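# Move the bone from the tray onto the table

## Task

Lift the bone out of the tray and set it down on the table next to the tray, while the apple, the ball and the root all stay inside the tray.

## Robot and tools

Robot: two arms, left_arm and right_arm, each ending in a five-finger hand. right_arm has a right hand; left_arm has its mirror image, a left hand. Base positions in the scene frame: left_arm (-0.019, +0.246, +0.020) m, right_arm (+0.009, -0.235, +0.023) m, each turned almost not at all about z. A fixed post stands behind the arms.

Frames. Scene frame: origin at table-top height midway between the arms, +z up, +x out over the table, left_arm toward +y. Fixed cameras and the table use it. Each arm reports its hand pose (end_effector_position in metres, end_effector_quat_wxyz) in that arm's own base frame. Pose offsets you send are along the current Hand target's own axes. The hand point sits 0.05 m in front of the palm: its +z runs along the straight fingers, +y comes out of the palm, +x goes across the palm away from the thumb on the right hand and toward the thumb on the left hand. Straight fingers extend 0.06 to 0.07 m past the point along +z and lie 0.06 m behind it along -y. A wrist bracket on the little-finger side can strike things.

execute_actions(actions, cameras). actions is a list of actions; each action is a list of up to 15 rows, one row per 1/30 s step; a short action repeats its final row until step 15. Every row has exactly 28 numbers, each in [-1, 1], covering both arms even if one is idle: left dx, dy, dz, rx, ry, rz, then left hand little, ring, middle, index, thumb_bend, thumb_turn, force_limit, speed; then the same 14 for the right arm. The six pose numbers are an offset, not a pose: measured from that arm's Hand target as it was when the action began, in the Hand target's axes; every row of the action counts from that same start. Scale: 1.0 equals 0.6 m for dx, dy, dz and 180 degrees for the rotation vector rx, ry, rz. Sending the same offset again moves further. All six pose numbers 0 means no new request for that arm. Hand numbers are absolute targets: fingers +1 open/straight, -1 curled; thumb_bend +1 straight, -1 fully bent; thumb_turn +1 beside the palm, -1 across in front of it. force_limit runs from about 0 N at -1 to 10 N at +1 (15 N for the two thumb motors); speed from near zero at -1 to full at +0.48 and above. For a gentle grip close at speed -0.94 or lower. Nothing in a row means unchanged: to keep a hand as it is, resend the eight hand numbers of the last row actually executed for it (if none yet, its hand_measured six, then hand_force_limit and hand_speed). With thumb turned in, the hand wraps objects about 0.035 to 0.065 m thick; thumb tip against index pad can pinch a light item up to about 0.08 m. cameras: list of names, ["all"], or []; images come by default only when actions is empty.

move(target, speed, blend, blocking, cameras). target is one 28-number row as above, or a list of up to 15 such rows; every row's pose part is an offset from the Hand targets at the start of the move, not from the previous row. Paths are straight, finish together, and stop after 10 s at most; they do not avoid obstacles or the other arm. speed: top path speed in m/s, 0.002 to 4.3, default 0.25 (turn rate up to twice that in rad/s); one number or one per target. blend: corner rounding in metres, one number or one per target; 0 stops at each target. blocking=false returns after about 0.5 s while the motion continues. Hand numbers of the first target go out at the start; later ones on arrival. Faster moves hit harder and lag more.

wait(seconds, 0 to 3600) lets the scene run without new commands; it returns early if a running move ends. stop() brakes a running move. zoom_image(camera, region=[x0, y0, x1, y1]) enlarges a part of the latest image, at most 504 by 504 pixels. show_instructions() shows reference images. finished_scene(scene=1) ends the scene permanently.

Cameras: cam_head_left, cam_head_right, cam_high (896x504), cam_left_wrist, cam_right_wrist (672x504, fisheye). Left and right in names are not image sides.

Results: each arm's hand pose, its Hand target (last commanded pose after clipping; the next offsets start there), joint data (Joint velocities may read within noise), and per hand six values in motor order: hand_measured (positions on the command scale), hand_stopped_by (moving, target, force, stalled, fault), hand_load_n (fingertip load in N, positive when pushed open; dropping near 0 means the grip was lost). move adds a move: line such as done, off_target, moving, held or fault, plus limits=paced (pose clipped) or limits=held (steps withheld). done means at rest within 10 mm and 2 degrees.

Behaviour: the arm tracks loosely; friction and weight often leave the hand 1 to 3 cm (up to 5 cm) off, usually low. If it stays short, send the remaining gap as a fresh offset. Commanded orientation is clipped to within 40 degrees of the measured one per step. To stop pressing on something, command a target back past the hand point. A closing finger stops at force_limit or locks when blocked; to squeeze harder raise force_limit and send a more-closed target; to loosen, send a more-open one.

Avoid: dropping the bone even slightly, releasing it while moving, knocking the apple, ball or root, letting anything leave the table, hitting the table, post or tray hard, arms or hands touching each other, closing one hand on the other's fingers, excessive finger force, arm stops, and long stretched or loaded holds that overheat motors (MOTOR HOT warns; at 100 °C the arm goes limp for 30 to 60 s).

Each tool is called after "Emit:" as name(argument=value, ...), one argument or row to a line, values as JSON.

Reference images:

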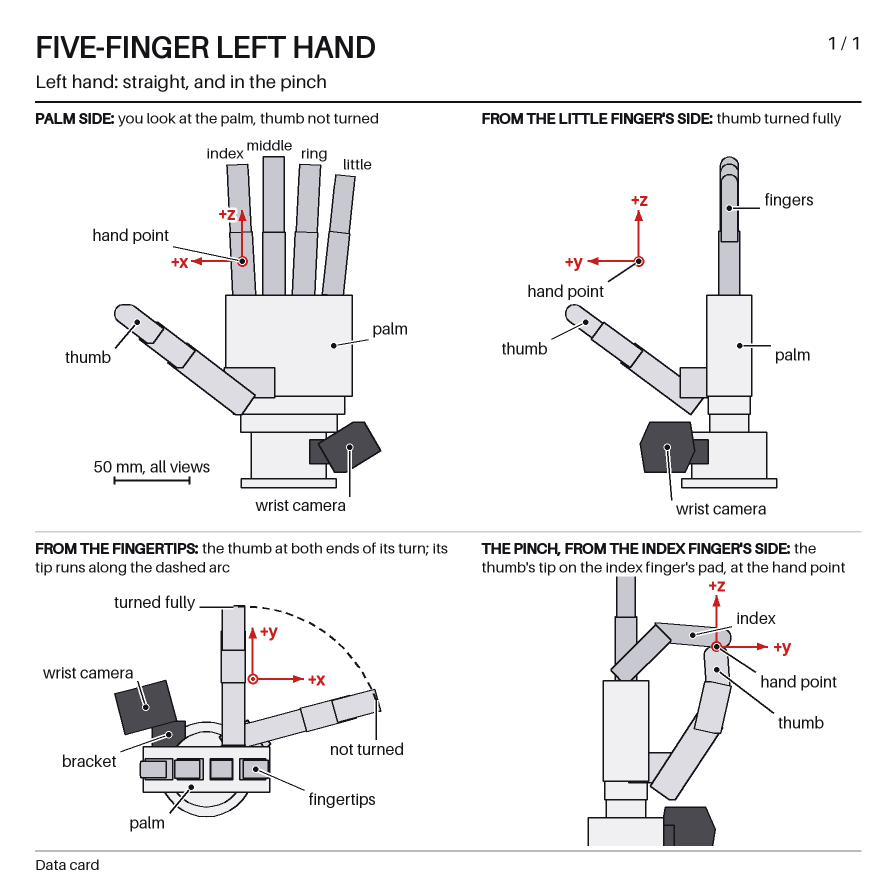

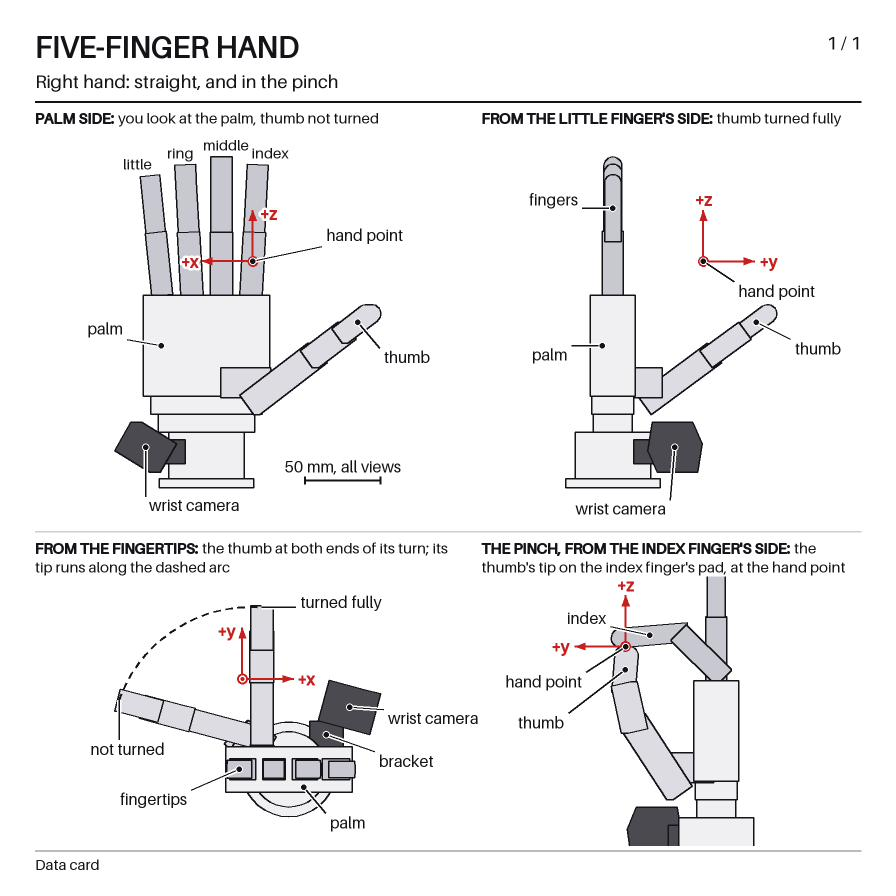

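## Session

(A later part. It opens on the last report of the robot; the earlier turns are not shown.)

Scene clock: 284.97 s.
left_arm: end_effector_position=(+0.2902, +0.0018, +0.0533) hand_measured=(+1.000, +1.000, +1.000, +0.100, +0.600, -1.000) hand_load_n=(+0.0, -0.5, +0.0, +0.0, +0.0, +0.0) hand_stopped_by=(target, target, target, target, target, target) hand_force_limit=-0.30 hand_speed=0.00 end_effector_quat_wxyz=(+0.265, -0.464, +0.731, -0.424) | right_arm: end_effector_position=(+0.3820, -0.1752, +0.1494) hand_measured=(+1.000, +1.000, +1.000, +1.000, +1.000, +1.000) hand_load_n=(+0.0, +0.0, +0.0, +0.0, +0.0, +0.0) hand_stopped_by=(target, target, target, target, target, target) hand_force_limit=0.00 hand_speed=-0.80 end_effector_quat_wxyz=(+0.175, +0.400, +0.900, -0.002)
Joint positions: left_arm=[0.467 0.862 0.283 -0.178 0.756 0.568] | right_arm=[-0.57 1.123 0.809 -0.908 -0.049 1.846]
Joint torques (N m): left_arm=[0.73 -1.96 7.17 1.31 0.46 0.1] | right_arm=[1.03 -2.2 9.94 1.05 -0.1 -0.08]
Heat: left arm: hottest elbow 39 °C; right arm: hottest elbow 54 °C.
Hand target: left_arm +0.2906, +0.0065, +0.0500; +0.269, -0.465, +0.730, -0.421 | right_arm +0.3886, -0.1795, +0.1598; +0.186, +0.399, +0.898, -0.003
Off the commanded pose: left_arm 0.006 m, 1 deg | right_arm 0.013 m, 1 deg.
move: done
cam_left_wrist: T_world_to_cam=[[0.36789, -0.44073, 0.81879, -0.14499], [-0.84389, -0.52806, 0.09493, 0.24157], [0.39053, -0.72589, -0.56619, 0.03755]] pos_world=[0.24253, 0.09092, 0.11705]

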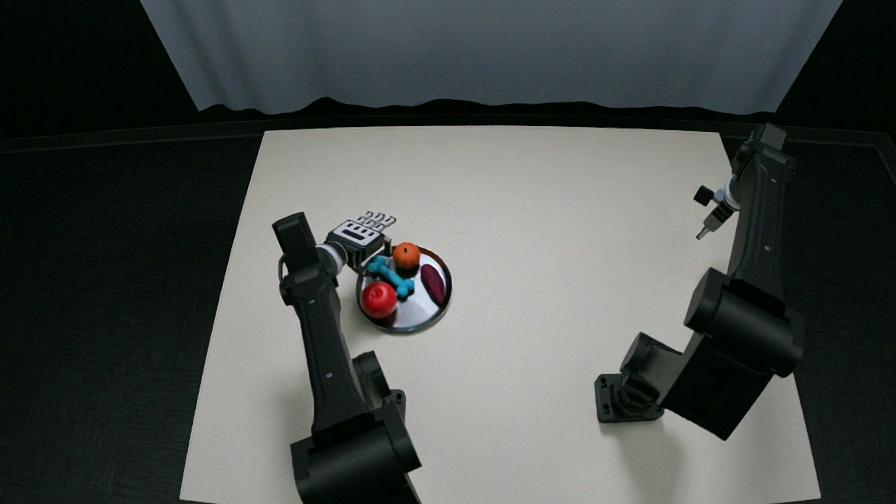

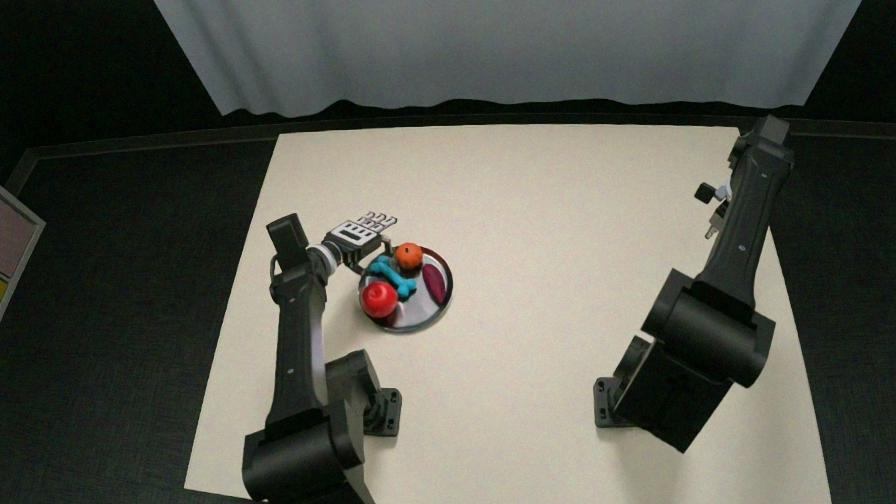

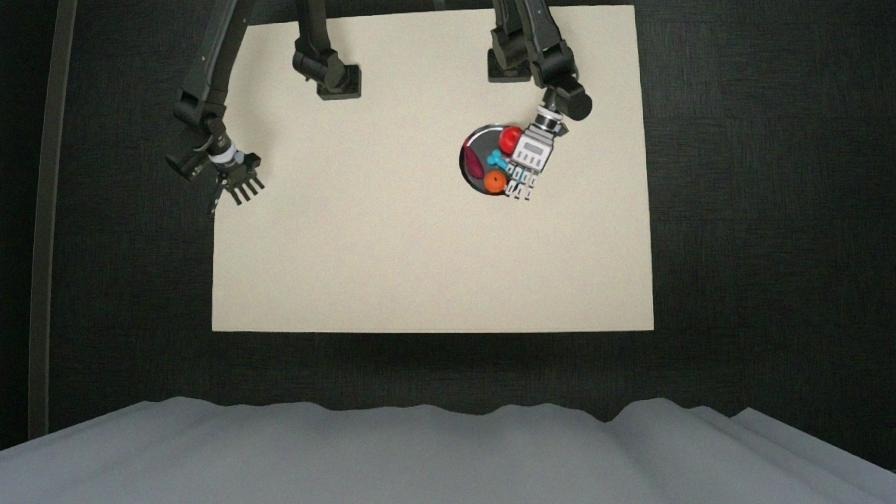

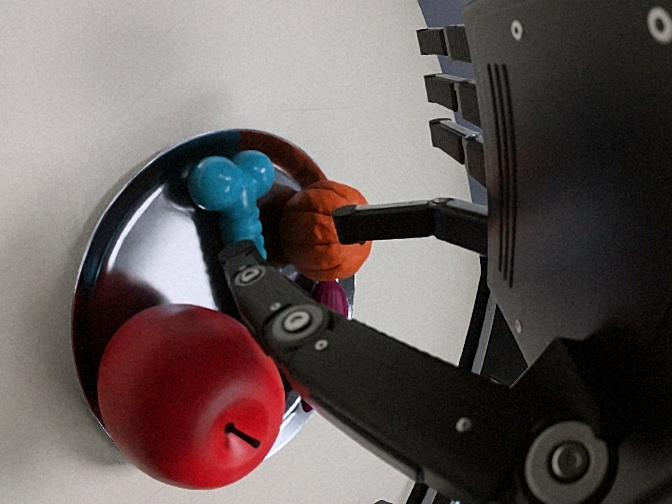

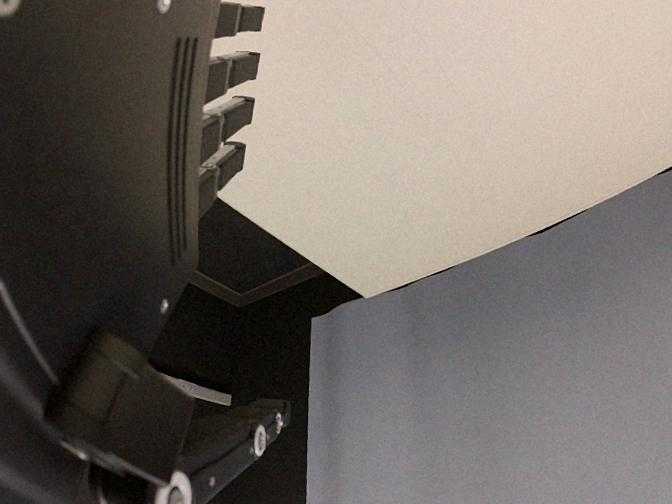

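Emit:
move(
  target=[-0.0052, 0.056, 0.036, 0, 0, 0, 1, 1, 1, 0.1, 0.6, -1, -0.3, 0, 0, 0, 0, 0, 0, 0, 1, 1, 1, 1, 1, 1, 0, -0.8],
  cameras=["cam_head_left", "cam_head_right", "cam_high", "cam_left_wrist"],
  speed=0.05,
)

Emit:
zoom_image(
  camera="cam_high",
  region=[450, 110, 560, 210],
)

Emit:
zoom_image(
  camera="cam_head_left",
  region=[340, 220, 460, 340],
)

Emit:
zoom_image(
  camera="cam_head_right",
  region=[340, 220, 460, 340],
)

Emit:
zoom_image(
  camera="cam_left_wrist",
  region=[60, 60, 500, 500],
)

Scene clock: 311.23 s.
left_arm: end_effector_position=(+0.2946, +0.0049, +0.0137) hand_measured=(+1.000, +1.000, +1.000, +0.100, +0.600, -1.000) hand_load_n=(+0.0, +0.0, +0.0, +0.0, +0.5, +0.0) hand_stopped_by=(target, target, target, target, target, target) hand_force_limit=-0.30 hand_speed=0.00 end_effector_quat_wxyz=(+0.267, -0.462, +0.732, -0.424) | right_arm: end_effector_position=(+0.3820, -0.1752, +0.1494) hand_measured=(+1.000, +1.000, +1.000, +1.000, +1.000, +1.000) hand_load_n=(+0.0, +0.5, +0.0, +0.0, +0.0, +0.0) hand_stopped_by=(target, target, target, target, target, target) hand_force_limit=0.00 hand_speed=-0.80 end_effector_quat_wxyz=(+0.175, +0.400, +0.900, -0.002)
Joint positions: left_arm=[0.47 1.042 0.226 0.059 0.758 0.574] | right_arm=[-0.57 1.123 0.809 -0.908 -0.049 1.846]
Joint torques (N m): left_arm=[1.26 -2.73 5.71 1.42 0.48 0.08] | right_arm=[1.03 -2.2 9.95 1.05 -0.09 -0.08]
Heat: left arm: hottest elbow 39 °C; right arm: hottest elbow 55 °C.
Hand target: left_arm +0.2936, +0.0086, +0.0101; +0.269, -0.465, +0.730, -0.422 | right_arm +0.3886, -0.1795, +0.1598; +0.186, +0.399, +0.898, -0.003
Off the commanded pose: left_arm 0.005 m, 1 deg | right_arm 0.013 m, 1 deg.
move: done
cam_left_wrist: T_world_to_cam=[[0.36498, -0.44396, 0.81834, -0.11202], [-0.84457, -0.52777, 0.09035, 0.251], [0.39179, -0.72412, -0.56758, 0.01543]] pos_world=[0.24682, 0.09391, 0.07775]

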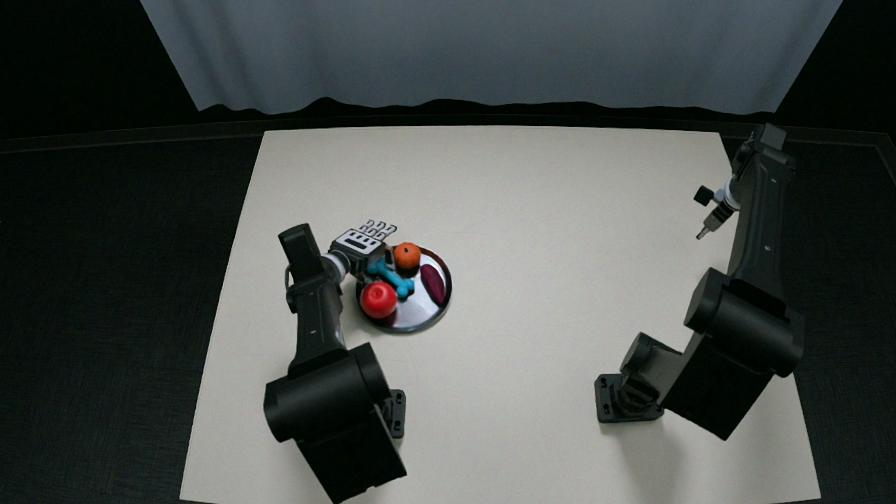

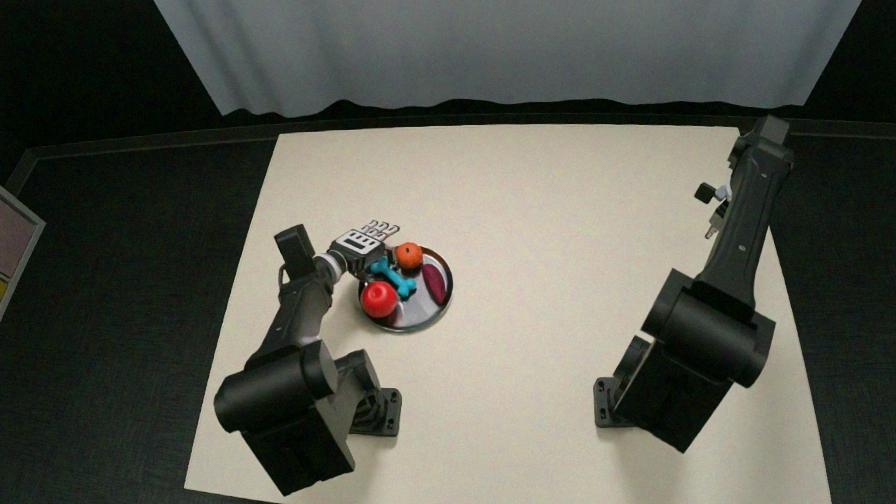

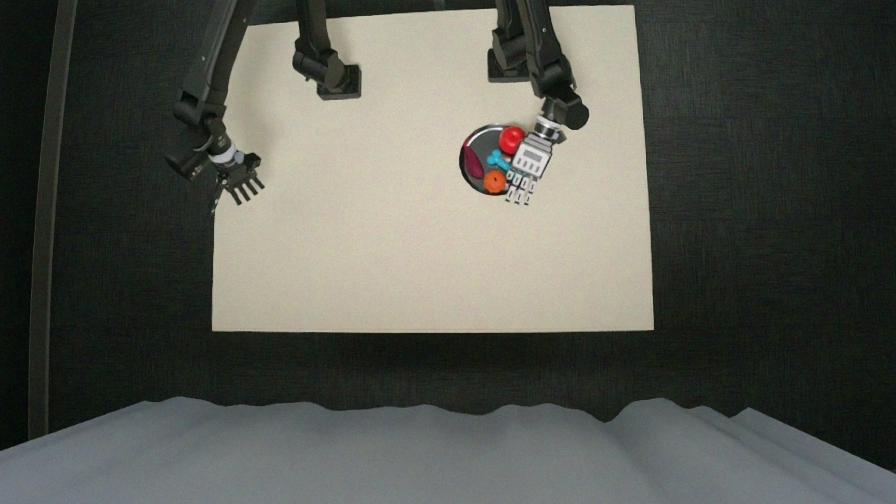

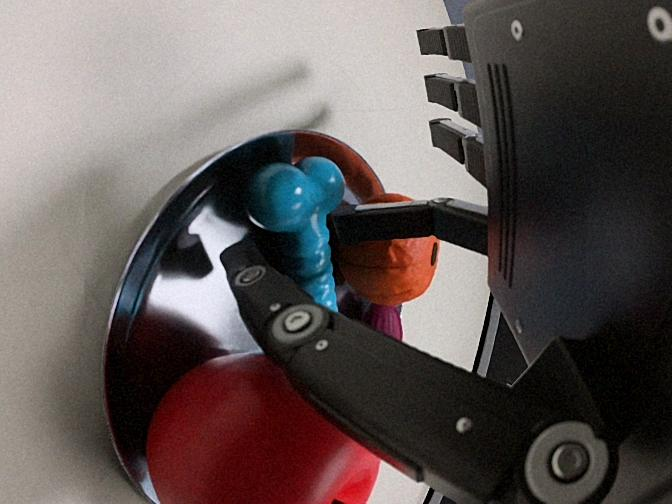

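Scaled by 4.582 from the camera's image (finer frame: 1280x720).

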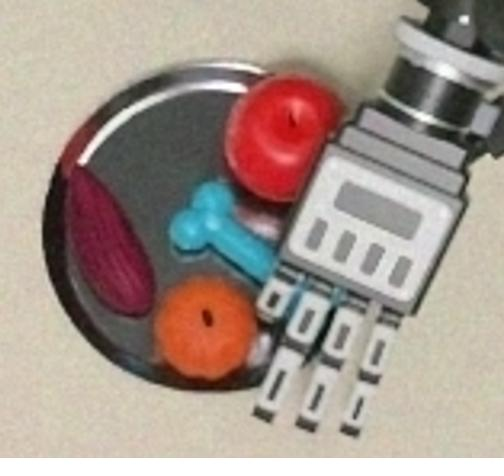

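Scaled by 4.200 from the camera's image (finer frame: 1280x720).

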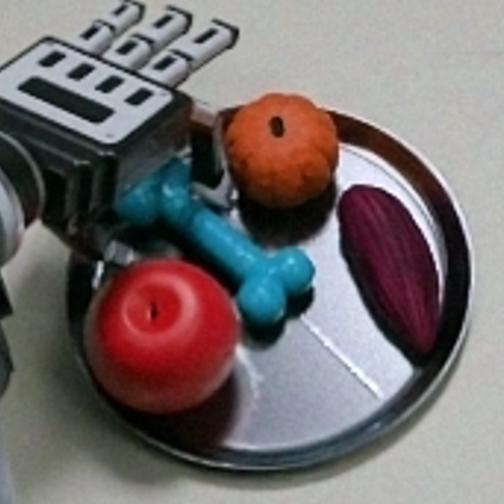

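Scaled by 4.200 from the camera's image (finer frame: 1280x720).

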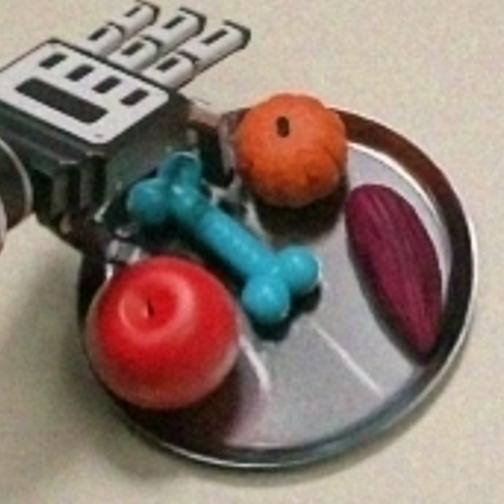

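Scaled by 1.145 from the camera's image (finer frame: 960x720).

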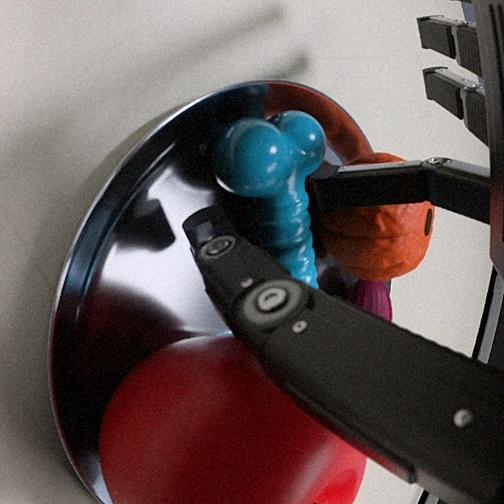

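Emit:
move(
  target=[0, 0.013, 0.0075, 0, 0, 0, 1, 1, 1, 0.1, 0.6, -1, -0.3, 0, 0, 0, 0, 0, 0, 0, 1, 1, 1, 1, 1, 1, 0, -0.8],
  cameras=["cam_left_wrist", "cam_head_left"],
  speed=0.03,
)

Emit:
zoom_image(
  camera="cam_left_wrist",
  region=[160, 100, 500, 400],
)

Emit:
zoom_image(
  camera="cam_head_left",
  region=[350, 220, 430, 300],
)

Scene clock: 317.30 s.
left_arm: end_effector_position=(+0.2947, +0.0047, +0.0049) hand_measured=(+1.000, +1.000, +1.000, +0.100, +0.600, -1.000) hand_load_n=(+0.0, +0.0, +0.0, +0.0, +0.0, +0.0) hand_stopped_by=(target, target, target, target, target, target) hand_force_limit=-0.30 hand_speed=0.00 end_effector_quat_wxyz=(+0.267, -0.462, +0.732, -0.424) | right_arm: end_effector_position=(+0.3820, -0.1752, +0.1494) hand_measured=(+1.000, +1.000, +1.000, +1.000, +1.000, +1.000) hand_load_n=(+0.0, +0.0, +0.0, +0.0, +0.0, +0.0) hand_stopped_by=(target, target, target, target, target, target) hand_force_limit=0.00 hand_speed=-0.80 end_effector_quat_wxyz=(+0.175, +0.400, +0.900, -0.002)
Joint positions: left_arm=[0.47 1.088 0.214 0.117 0.759 0.574] | right_arm=[-0.57 1.123 0.809 -0.908 -0.049 1.846]
Joint torques (N m): left_arm=[0.97 -3.96 5.53 1.5 0.42 0.06] | right_arm=[1.03 -2.2 9.95 1.05 -0.1 -0.08]
Heat: left arm: hottest elbow 39 °C; right arm: hottest elbow 55 °C.
Hand target: left_arm +0.2935, +0.0085, +0.0011; +0.269, -0.465, +0.730, -0.422 | right_arm +0.3886, -0.1795, +0.1598; +0.186, +0.399, +0.898, -0.003
Off the commanded pose: left_arm 0.006 m, 1 deg | right_arm 0.013 m, 1 deg.
move: done
cam_left_wrist: T_world_to_cam=[[0.36379, -0.44374, 0.81899, -0.10458], [-0.84525, -0.52672, 0.09007, 0.25193], [0.39141, -0.72502, -0.56669, 0.01039]] pos_world=[0.24693, 0.09382, 0.06885]
Images, in order (width x height): cam_head_left 896x504, cam_left_wrist 672x504.

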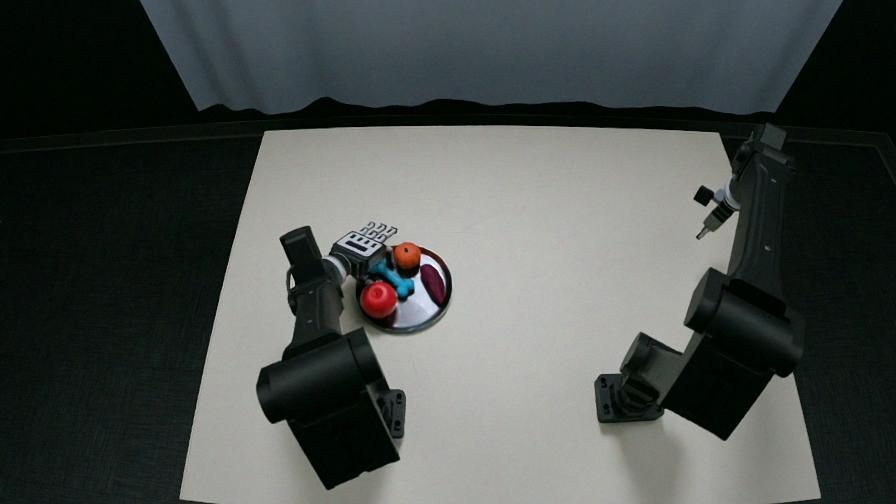

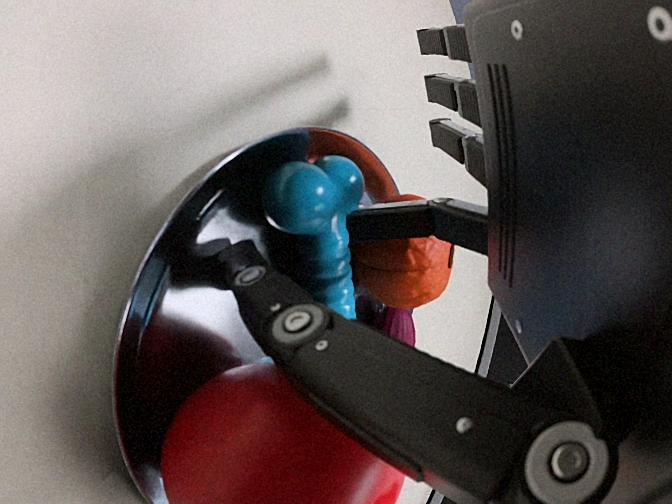

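Scaled by 1.482 from the camera's image (finer frame: 960x720).

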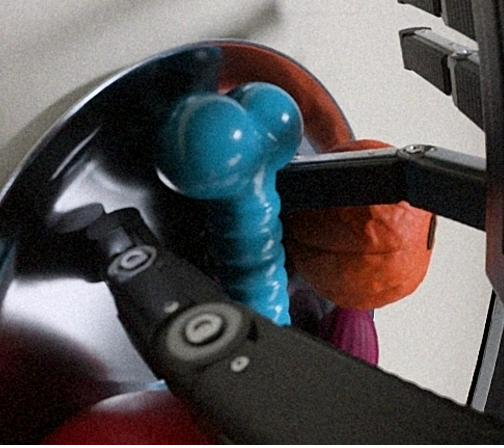

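Scaled by 6.300 from the camera's image (finer frame: 1280x720).

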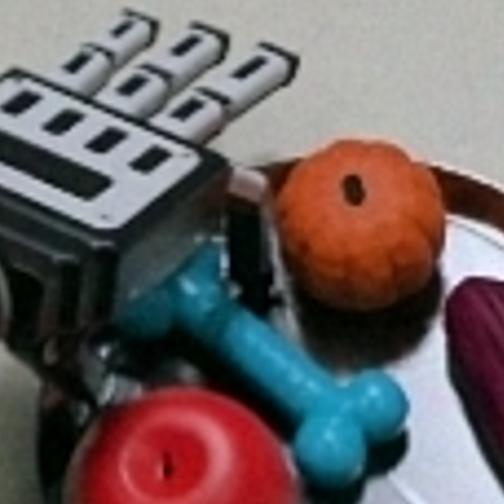

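Emit:
move(
  target=[0, 0, 0, 0, 0, 0, 1, 1, 1, 0.0, 0.05, -1, -0.5, -0.7, 0, 0, 0, 0, 0, 0, 1, 1, 1, 1, 1, 1, 0, -0.8],
  cameras=["cam_left_wrist", "cam_head_left"],
)

Emit:
zoom_image(
  camera="cam_left_wrist",
  region=[160, 100, 500, 400],
)

Emit:
zoom_image(
  camera="cam_head_left",
  region=[350, 220, 430, 300],
)

Scene clock: 322.93 s.
left_arm: end_effector_position=(+0.2947, +0.0047, +0.0047) hand_measured=(+1.000, +1.000, +1.000, +0.000, +0.304, -1.000) hand_load_n=(+0.0, +0.0, -0.5, +3.5, +4.5, -1.0) hand_stopped_by=(target, target, target, target, force, target) hand_force_limit=-0.50 hand_speed=-0.70 end_effector_quat_wxyz=(+0.266, -0.462, +0.732, -0.424) | right_arm: end_effector_position=(+0.3820, -0.1752, +0.1494) hand_measured=(+1.000, +1.000, +1.000, +1.000, +1.000, +1.000) hand_load_n=(+0.0, +0.0, +0.0, +0.0, +0.0, +0.0) hand_stopped_by=(target, target, target, target, target, target) hand_force_limit=0.00 hand_speed=-0.80 end_effector_quat_wxyz=(+0.175, +0.400, +0.900, -0.002)
Joint positions: left_arm=[0.47 1.089 0.214 0.118 0.759 0.574] | right_arm=[-0.57 1.123 0.809 -0.908 -0.049 1.846]
Joint torques (N m): left_arm=[0.62 -3.25 5.6 1.5 0.43 0.09] | right_arm=[1.08 -2.2 9.94 1.03 -0.1 -0.08]
Heat: left arm: hottest elbow 38 °C; right arm: hottest elbow 55 °C.
Hand target: left_arm +0.2936, +0.0085, +0.0011; +0.269, -0.465, +0.730, -0.422 | right_arm +0.3886, -0.1795, +0.1598; +0.186, +0.399, +0.898, -0.003
Off the commanded pose: left_arm 0.005 m, 1 deg | right_arm 0.013 m, 1 deg.
move: done
cam_left_wrist: T_world_to_cam=[[0.36408, -0.44359, 0.81895, -0.1045], [-0.84522, -0.5267, 0.09047, 0.25191], [0.39121, -0.72513, -0.56669, 0.01033]] pos_world=[0.24693, 0.09382, 0.06865]
Images, in order (width x height): cam_head_left 896x504, cam_left_wrist 672x504.

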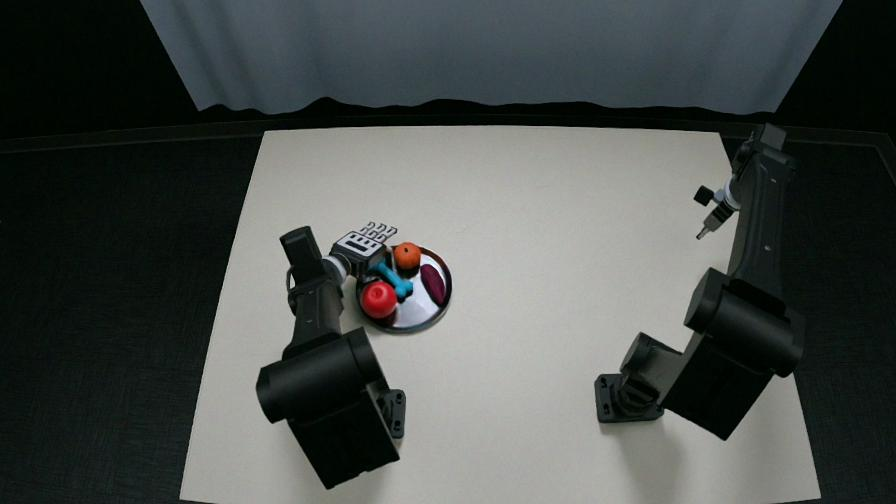

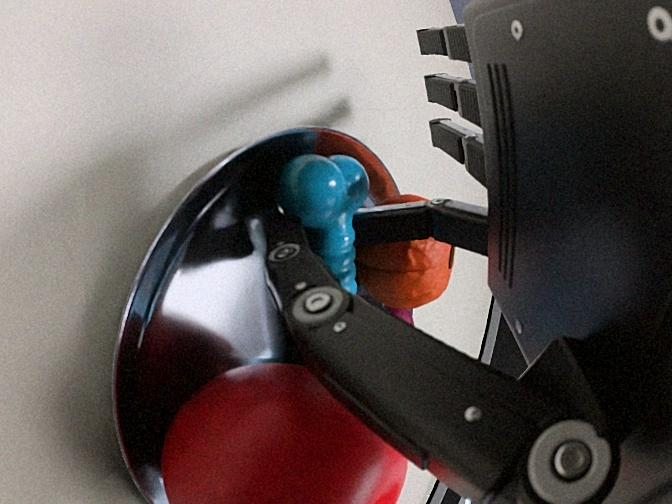

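Scaled by 1.482 from the camera's image (finer frame: 960x720).

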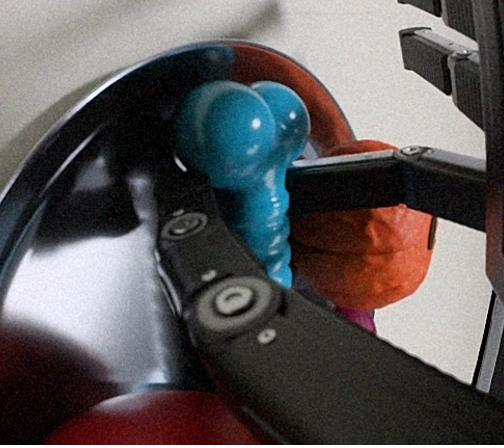

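Scaled by 6.300 from the camera's image (finer frame: 1280x720).

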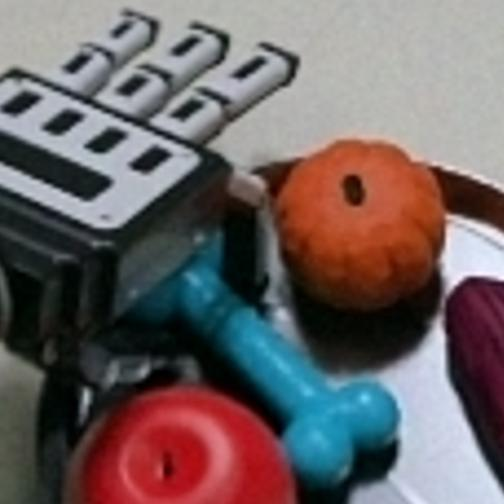

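Emit:
move(
  target=[0, -0.0433, -0.0249, 0, 0, 0, 1, 1, 1, 0.0, 0.05, -1, -0.5, -0.7, 0, 0, 0, 0, 0, 0, 1, 1, 1, 1, 1, 1, 0, -0.8],
  cameras=["cam_left_wrist", "cam_head_left"],
  speed=0.03,
)

Emit:
zoom_image(
  camera="cam_head_left",
  region=[350, 220, 430, 300],
)

Scene clock: 330.07 s.
left_arm: end_effector_position=(+0.2804, -0.0023, +0.0160) hand_measured=(+1.000, +1.000, +1.000, +0.000, +0.304, -1.000) hand_load_n=(+0.0, +0.0, +0.0, +2.5, +2.0, -1.0) hand_stopped_by=(target, target, target, target, force, target) hand_force_limit=-0.50 hand_speed=-0.70 end_effector_quat_wxyz=(+0.250, -0.472, +0.733, -0.422) | right_arm: end_effector_position=(+0.3820, -0.1752, +0.1494) hand_measured=(+1.000, +1.000, +1.000, +1.000, +1.000, +1.000) hand_load_n=(+0.0, +0.0, +0.0, +0.0, +0.0, +0.0) hand_stopped_by=(target, target, target, target, target, target) hand_force_limit=0.00 hand_speed=-0.80 end_effector_quat_wxyz=(+0.175, +0.400, +0.900, -0.002)
Joint positions: left_arm=[0.47 0.973 0.219 -0.041 0.758 0.574] | right_arm=[-0.57 1.123 0.809 -0.908 -0.049 1.846]
Joint torques (N m): left_arm=[1.2 -4.19 9.1 0.53 0.46 0.08] | right_arm=[1.03 -2.14 9.95 1.06 -0.09 -0.07]
Heat: left arm: hottest elbow 38 °C; right arm: hottest elbow 55 °C.
Hand target: left_arm +0.2937, +0.0085, +0.0311; +0.269, -0.465, +0.730, -0.421 | right_arm +0.3886, -0.1795, +0.1598; +0.186, +0.399, +0.898, -0.003
Off the commanded pose: left_arm 0.023 m, 2 deg | right_arm 0.013 m, 1 deg.
move: off_target (left_arm)
cam_left_wrist: T_world_to_cam=[[0.39352, -0.42944, 0.81285, -0.11976], [-0.84077, -0.52573, 0.12928, 0.23324], [0.37182, -0.73429, -0.56795, 0.02269]] pos_world=[0.2348, 0.08785, 0.08008]
Images, in order (width x height): cam_head_left 896x504, cam_left_wrist 672x504.

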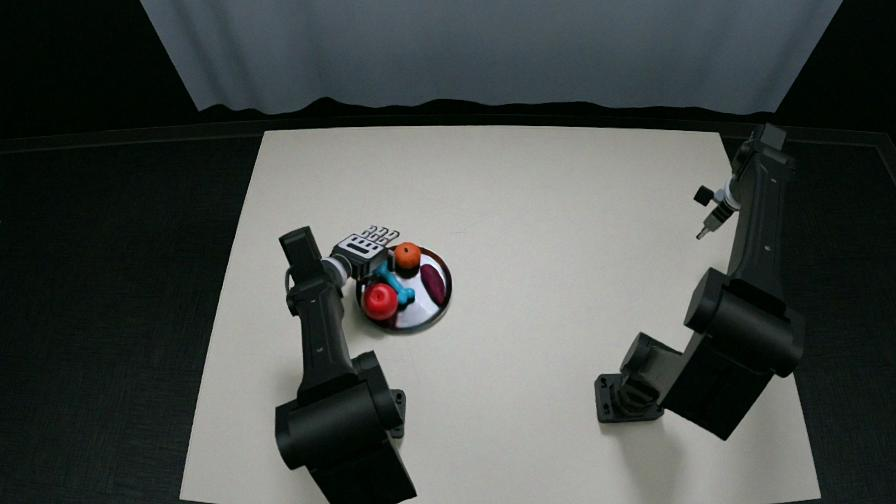

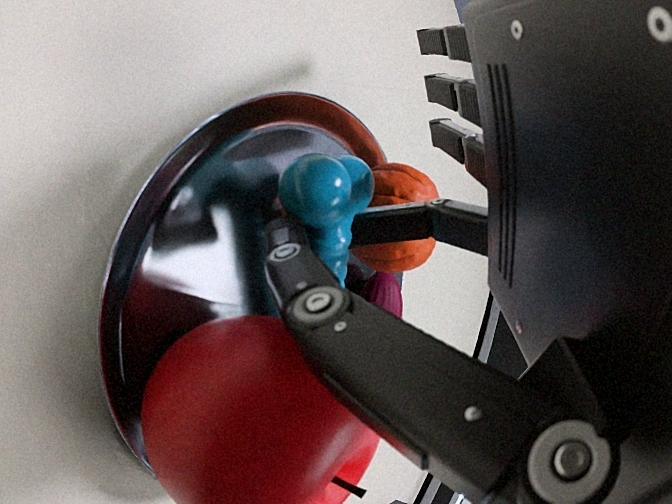

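Scaled by 6.300 from the camera's image (finer frame: 1280x720).

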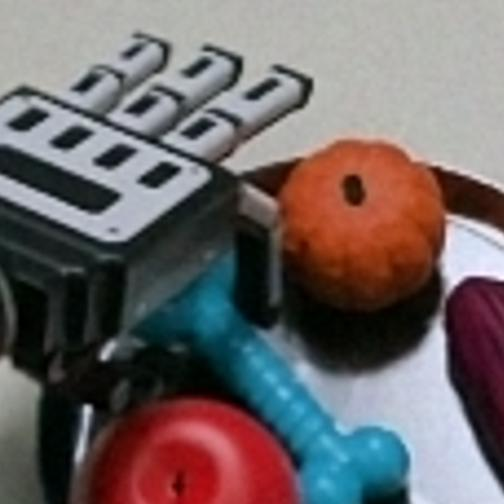

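Emit:
move(
  target=[
    [0, -0.0144, -0.0083, 0, 0, 0, 1, 1, 1, -0.06, 0.0, -1, -0.2, -0.8, 0, 0, 0, 0, 0, 0, 1, 1, 1, 1, 1, 1, 0, -0.8],
    [0, -0.0577, -0.0332, 0, 0, 0, 1, 1, 1, -0.06, 0.0, -1, -0.2, -0.8, 0, 0, 0, 0, 0, 0, 1, 1, 1, 1, 1, 1, 0, -0.8],
  ],
  cameras=["cam_left_wrist", "cam_head_left", "cam_high"],
  speed=0.04,
)

Emit:
zoom_image(
  camera="cam_head_left",
  region=[350, 200, 450, 300],
)

Scene clock: 336.07 s.
left_arm: end_effector_position=(+0.2802, -0.0022, +0.0514) hand_measured=(+1.000, +1.000, +1.000, -0.016, +0.278, -1.000) hand_load_n=(+0.0, +0.0, +0.0, +6.0, +5.5, -1.5) hand_stopped_by=(target, target, target, force, force, target) hand_force_limit=-0.20 hand_speed=-0.80 end_effector_quat_wxyz=(+0.247, -0.474, +0.733, -0.421) | right_arm: end_effector_position=(+0.3820, -0.1752, +0.1494) hand_measured=(+1.000, +1.000, +1.000, +1.000, +1.000, +1.000) hand_load_n=(+0.0, +0.0, +0.0, +0.0, +0.0, +0.0) hand_stopped_by=(target, target, target, target, target, target) hand_force_limit=0.00 hand_speed=-0.80 end_effector_quat_wxyz=(+0.175, +0.400, +0.900, -0.002)
Joint positions: left_arm=[0.47 0.842 0.286 -0.247 0.757 0.574] | right_arm=[-0.57 1.123 0.809 -0.908 -0.049 1.846]
Joint torques (N m): left_arm=[1.08 -3.43 10.35 0.72 0.46 0.09] | right_arm=[1.08 -2.2 9.94 1.06 -0.09 -0.07]
Heat: left arm: hottest elbow 38 °C; right arm: hottest elbow 55 °C.
Hand target: left_arm +0.2937, +0.0085, +0.0710; +0.269, -0.465, +0.730, -0.422 | right_arm +0.3886, -0.1795, +0.1598; +0.186, +0.399, +0.898, -0.003
Off the commanded pose: left_arm 0.026 m, 3 deg | right_arm 0.013 m, 1 deg.
move: off_target (left_arm)
cam_left_wrist: T_world_to_cam=[[0.39975, -0.42686, 0.81117, -0.15012], [-0.83934, -0.52612, 0.13678, 0.22777], [0.36839, -0.73552, -0.5686, 0.04391]] pos_world=[0.23501, 0.08806, 0.11559]
Images, in order (width x height): cam_head_left 896x504, cam_high 896x504, cam_left_wrist 672x504.

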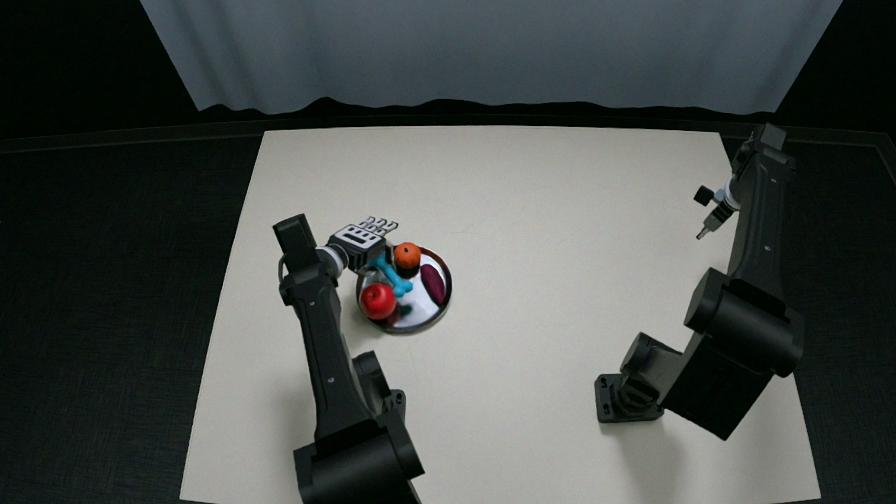

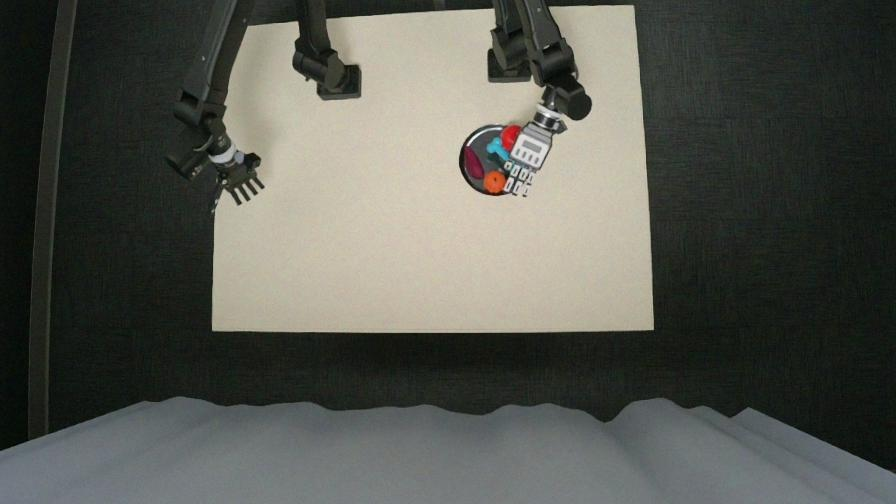

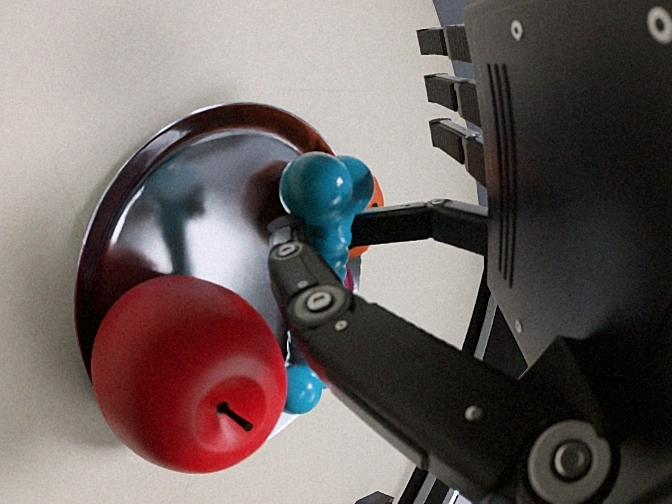

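Scaled by 5.040 from the camera's image (finer frame: 1280x720).

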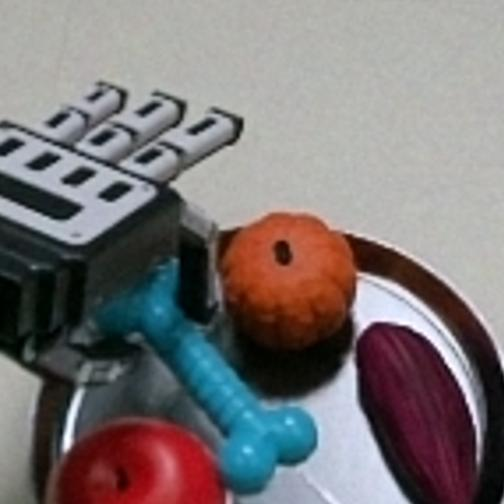

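Emit:
move(
  target=[
    [0, -0.0722, -0.0415, 0, 0, 0, 1, 1, 1, -0.06, 0.0, -1, -0.2, -0.8, 0, 0, 0, 0, 0, 0, 1, 1, 1, 1, 1, 1, 0, -0.8],
    [-0.0985, -0.1777, 0.1417, 0, 0, 0, 1, 1, 1, -0.06, 0.0, -1, -0.2, -0.8, 0, 0, 0, 0, 0, 0, 1, 1, 1, 1, 1, 1, 0, -0.8],
  ],
  cameras=["all"],
  speed=0.1,
  blend=0.015,
)

Emit:
zoom_image(
  camera="cam_head_left",
  region=[340, 130, 490, 280],
)

Emit:
zoom_image(
  camera="cam_high",
  region=[440, 120, 560, 260],
)

Scene clock: 346.67 s.
left_arm: end_effector_position=(+0.4163, +0.0103, +0.1087) hand_measured=(+1.000, +1.000, +1.000, -0.016, +0.278, -1.000) hand_load_n=(+0.0, +0.0, +0.0, +0.0, +0.0, +0.0) hand_stopped_by=(target, target, target, force, force, target) hand_force_limit=-0.20 hand_speed=-0.80 end_effector_quat_wxyz=(+0.260, -0.474, +0.732, -0.415) | right_arm: end_effector_position=(+0.3820, -0.1752, +0.1494) hand_measured=(+1.000, +1.000, +1.000, +1.000, +1.000, +1.000) hand_load_n=(+0.0, +0.0, +0.0, +0.0, +0.0, +0.0) hand_stopped_by=(target, target, target, target, target, target) hand_force_limit=0.00 hand_speed=-0.80 end_effector_quat_wxyz=(+0.175, +0.400, +0.900, -0.002)
Joint positions: left_arm=[0.304 1.175 0.63 -0.144 0.613 0.428] | right_arm=[-0.57 1.123 0.809 -0.908 -0.049 1.846]
Joint torques (N m): left_arm=[-1.85 -7.36 10.47 1.57 0.27 -0.13] | right_arm=[1.03 -2.2 9.94 1.06 -0.1 -0.08]
Heat: left arm: hottest elbow 39 °C; right arm: hottest elbow 55 °C.
Hand target: left_arm +0.4337, +0.0084, +0.1209; +0.269, -0.465, +0.730, -0.421 | right_arm +0.3886, -0.1795, +0.1598; +0.186, +0.399, +0.898, -0.003
Off the commanded pose: left_arm 0.021 m, 2 deg | right_arm 0.013 m, 1 deg.
move: off_target (left_arm)
cam_left_wrist: T_world_to_cam=[[0.39491, -0.4377, 0.80776, -0.24311], [-0.83286, -0.54168, 0.11366, 0.34076], [0.3878, -0.71763, -0.57846, 0.02829]] pos_world=[0.36884, 0.09848, 0.17401]

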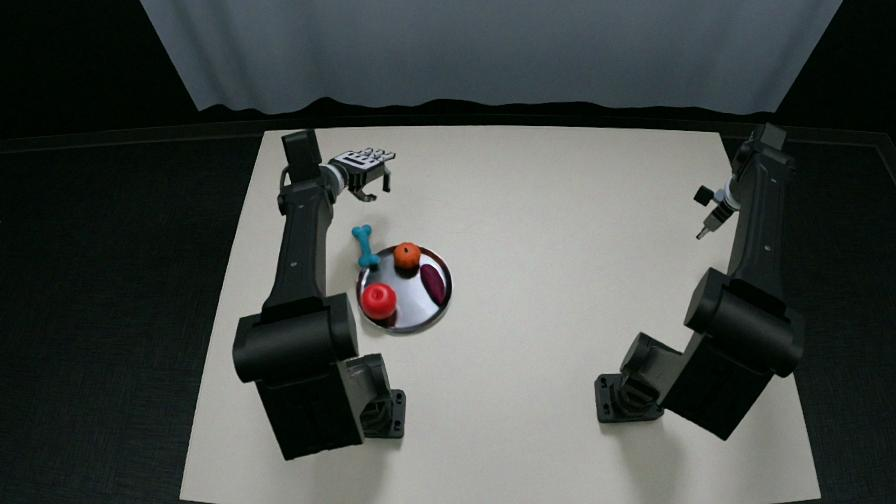

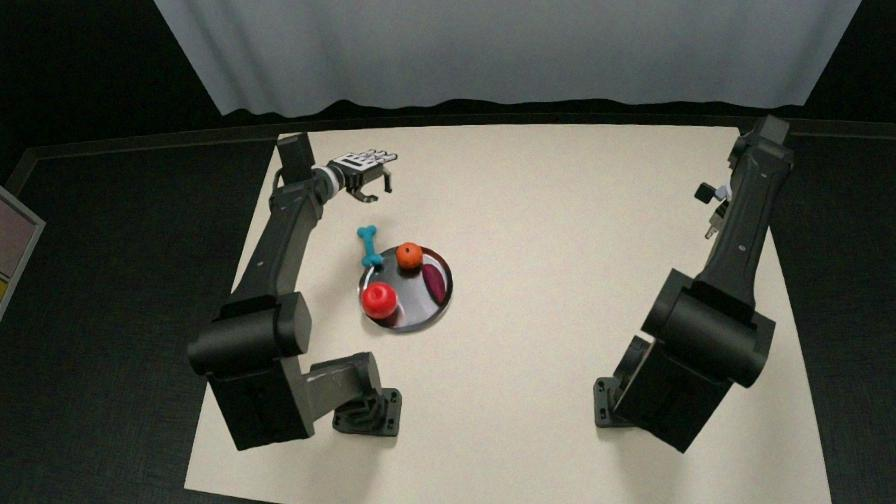

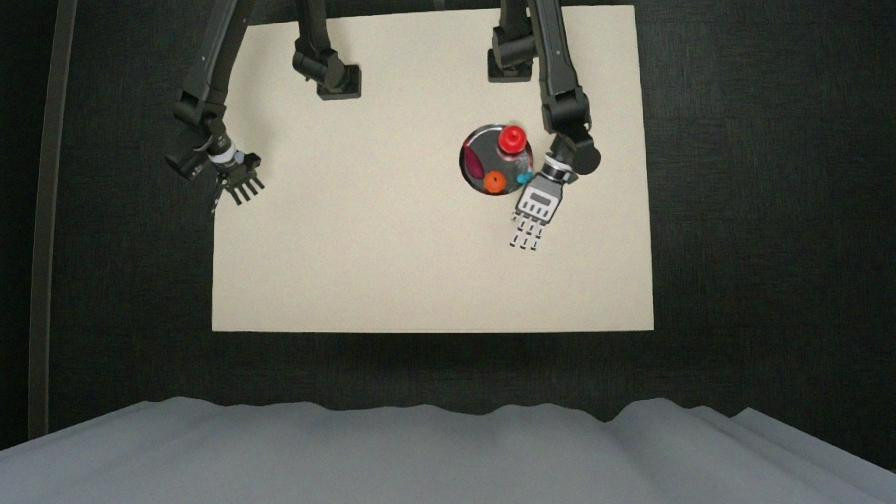

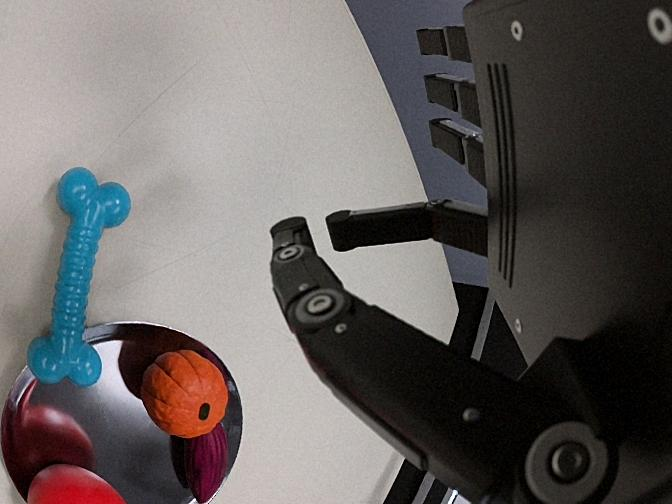

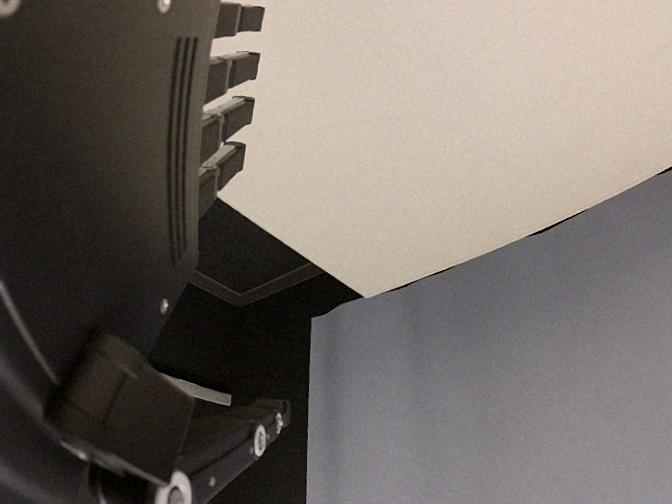

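Scaled by 3.360 from the camera's image (finer frame: 1280x720).

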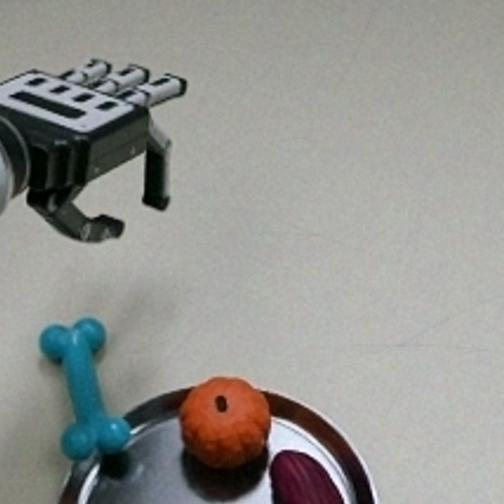

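Scaled by 3.600 from the camera's image (finer frame: 1280x720).

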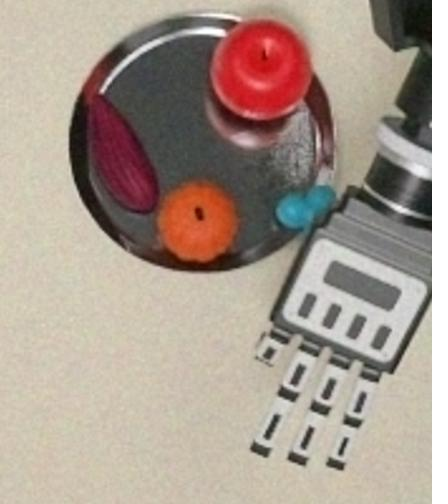

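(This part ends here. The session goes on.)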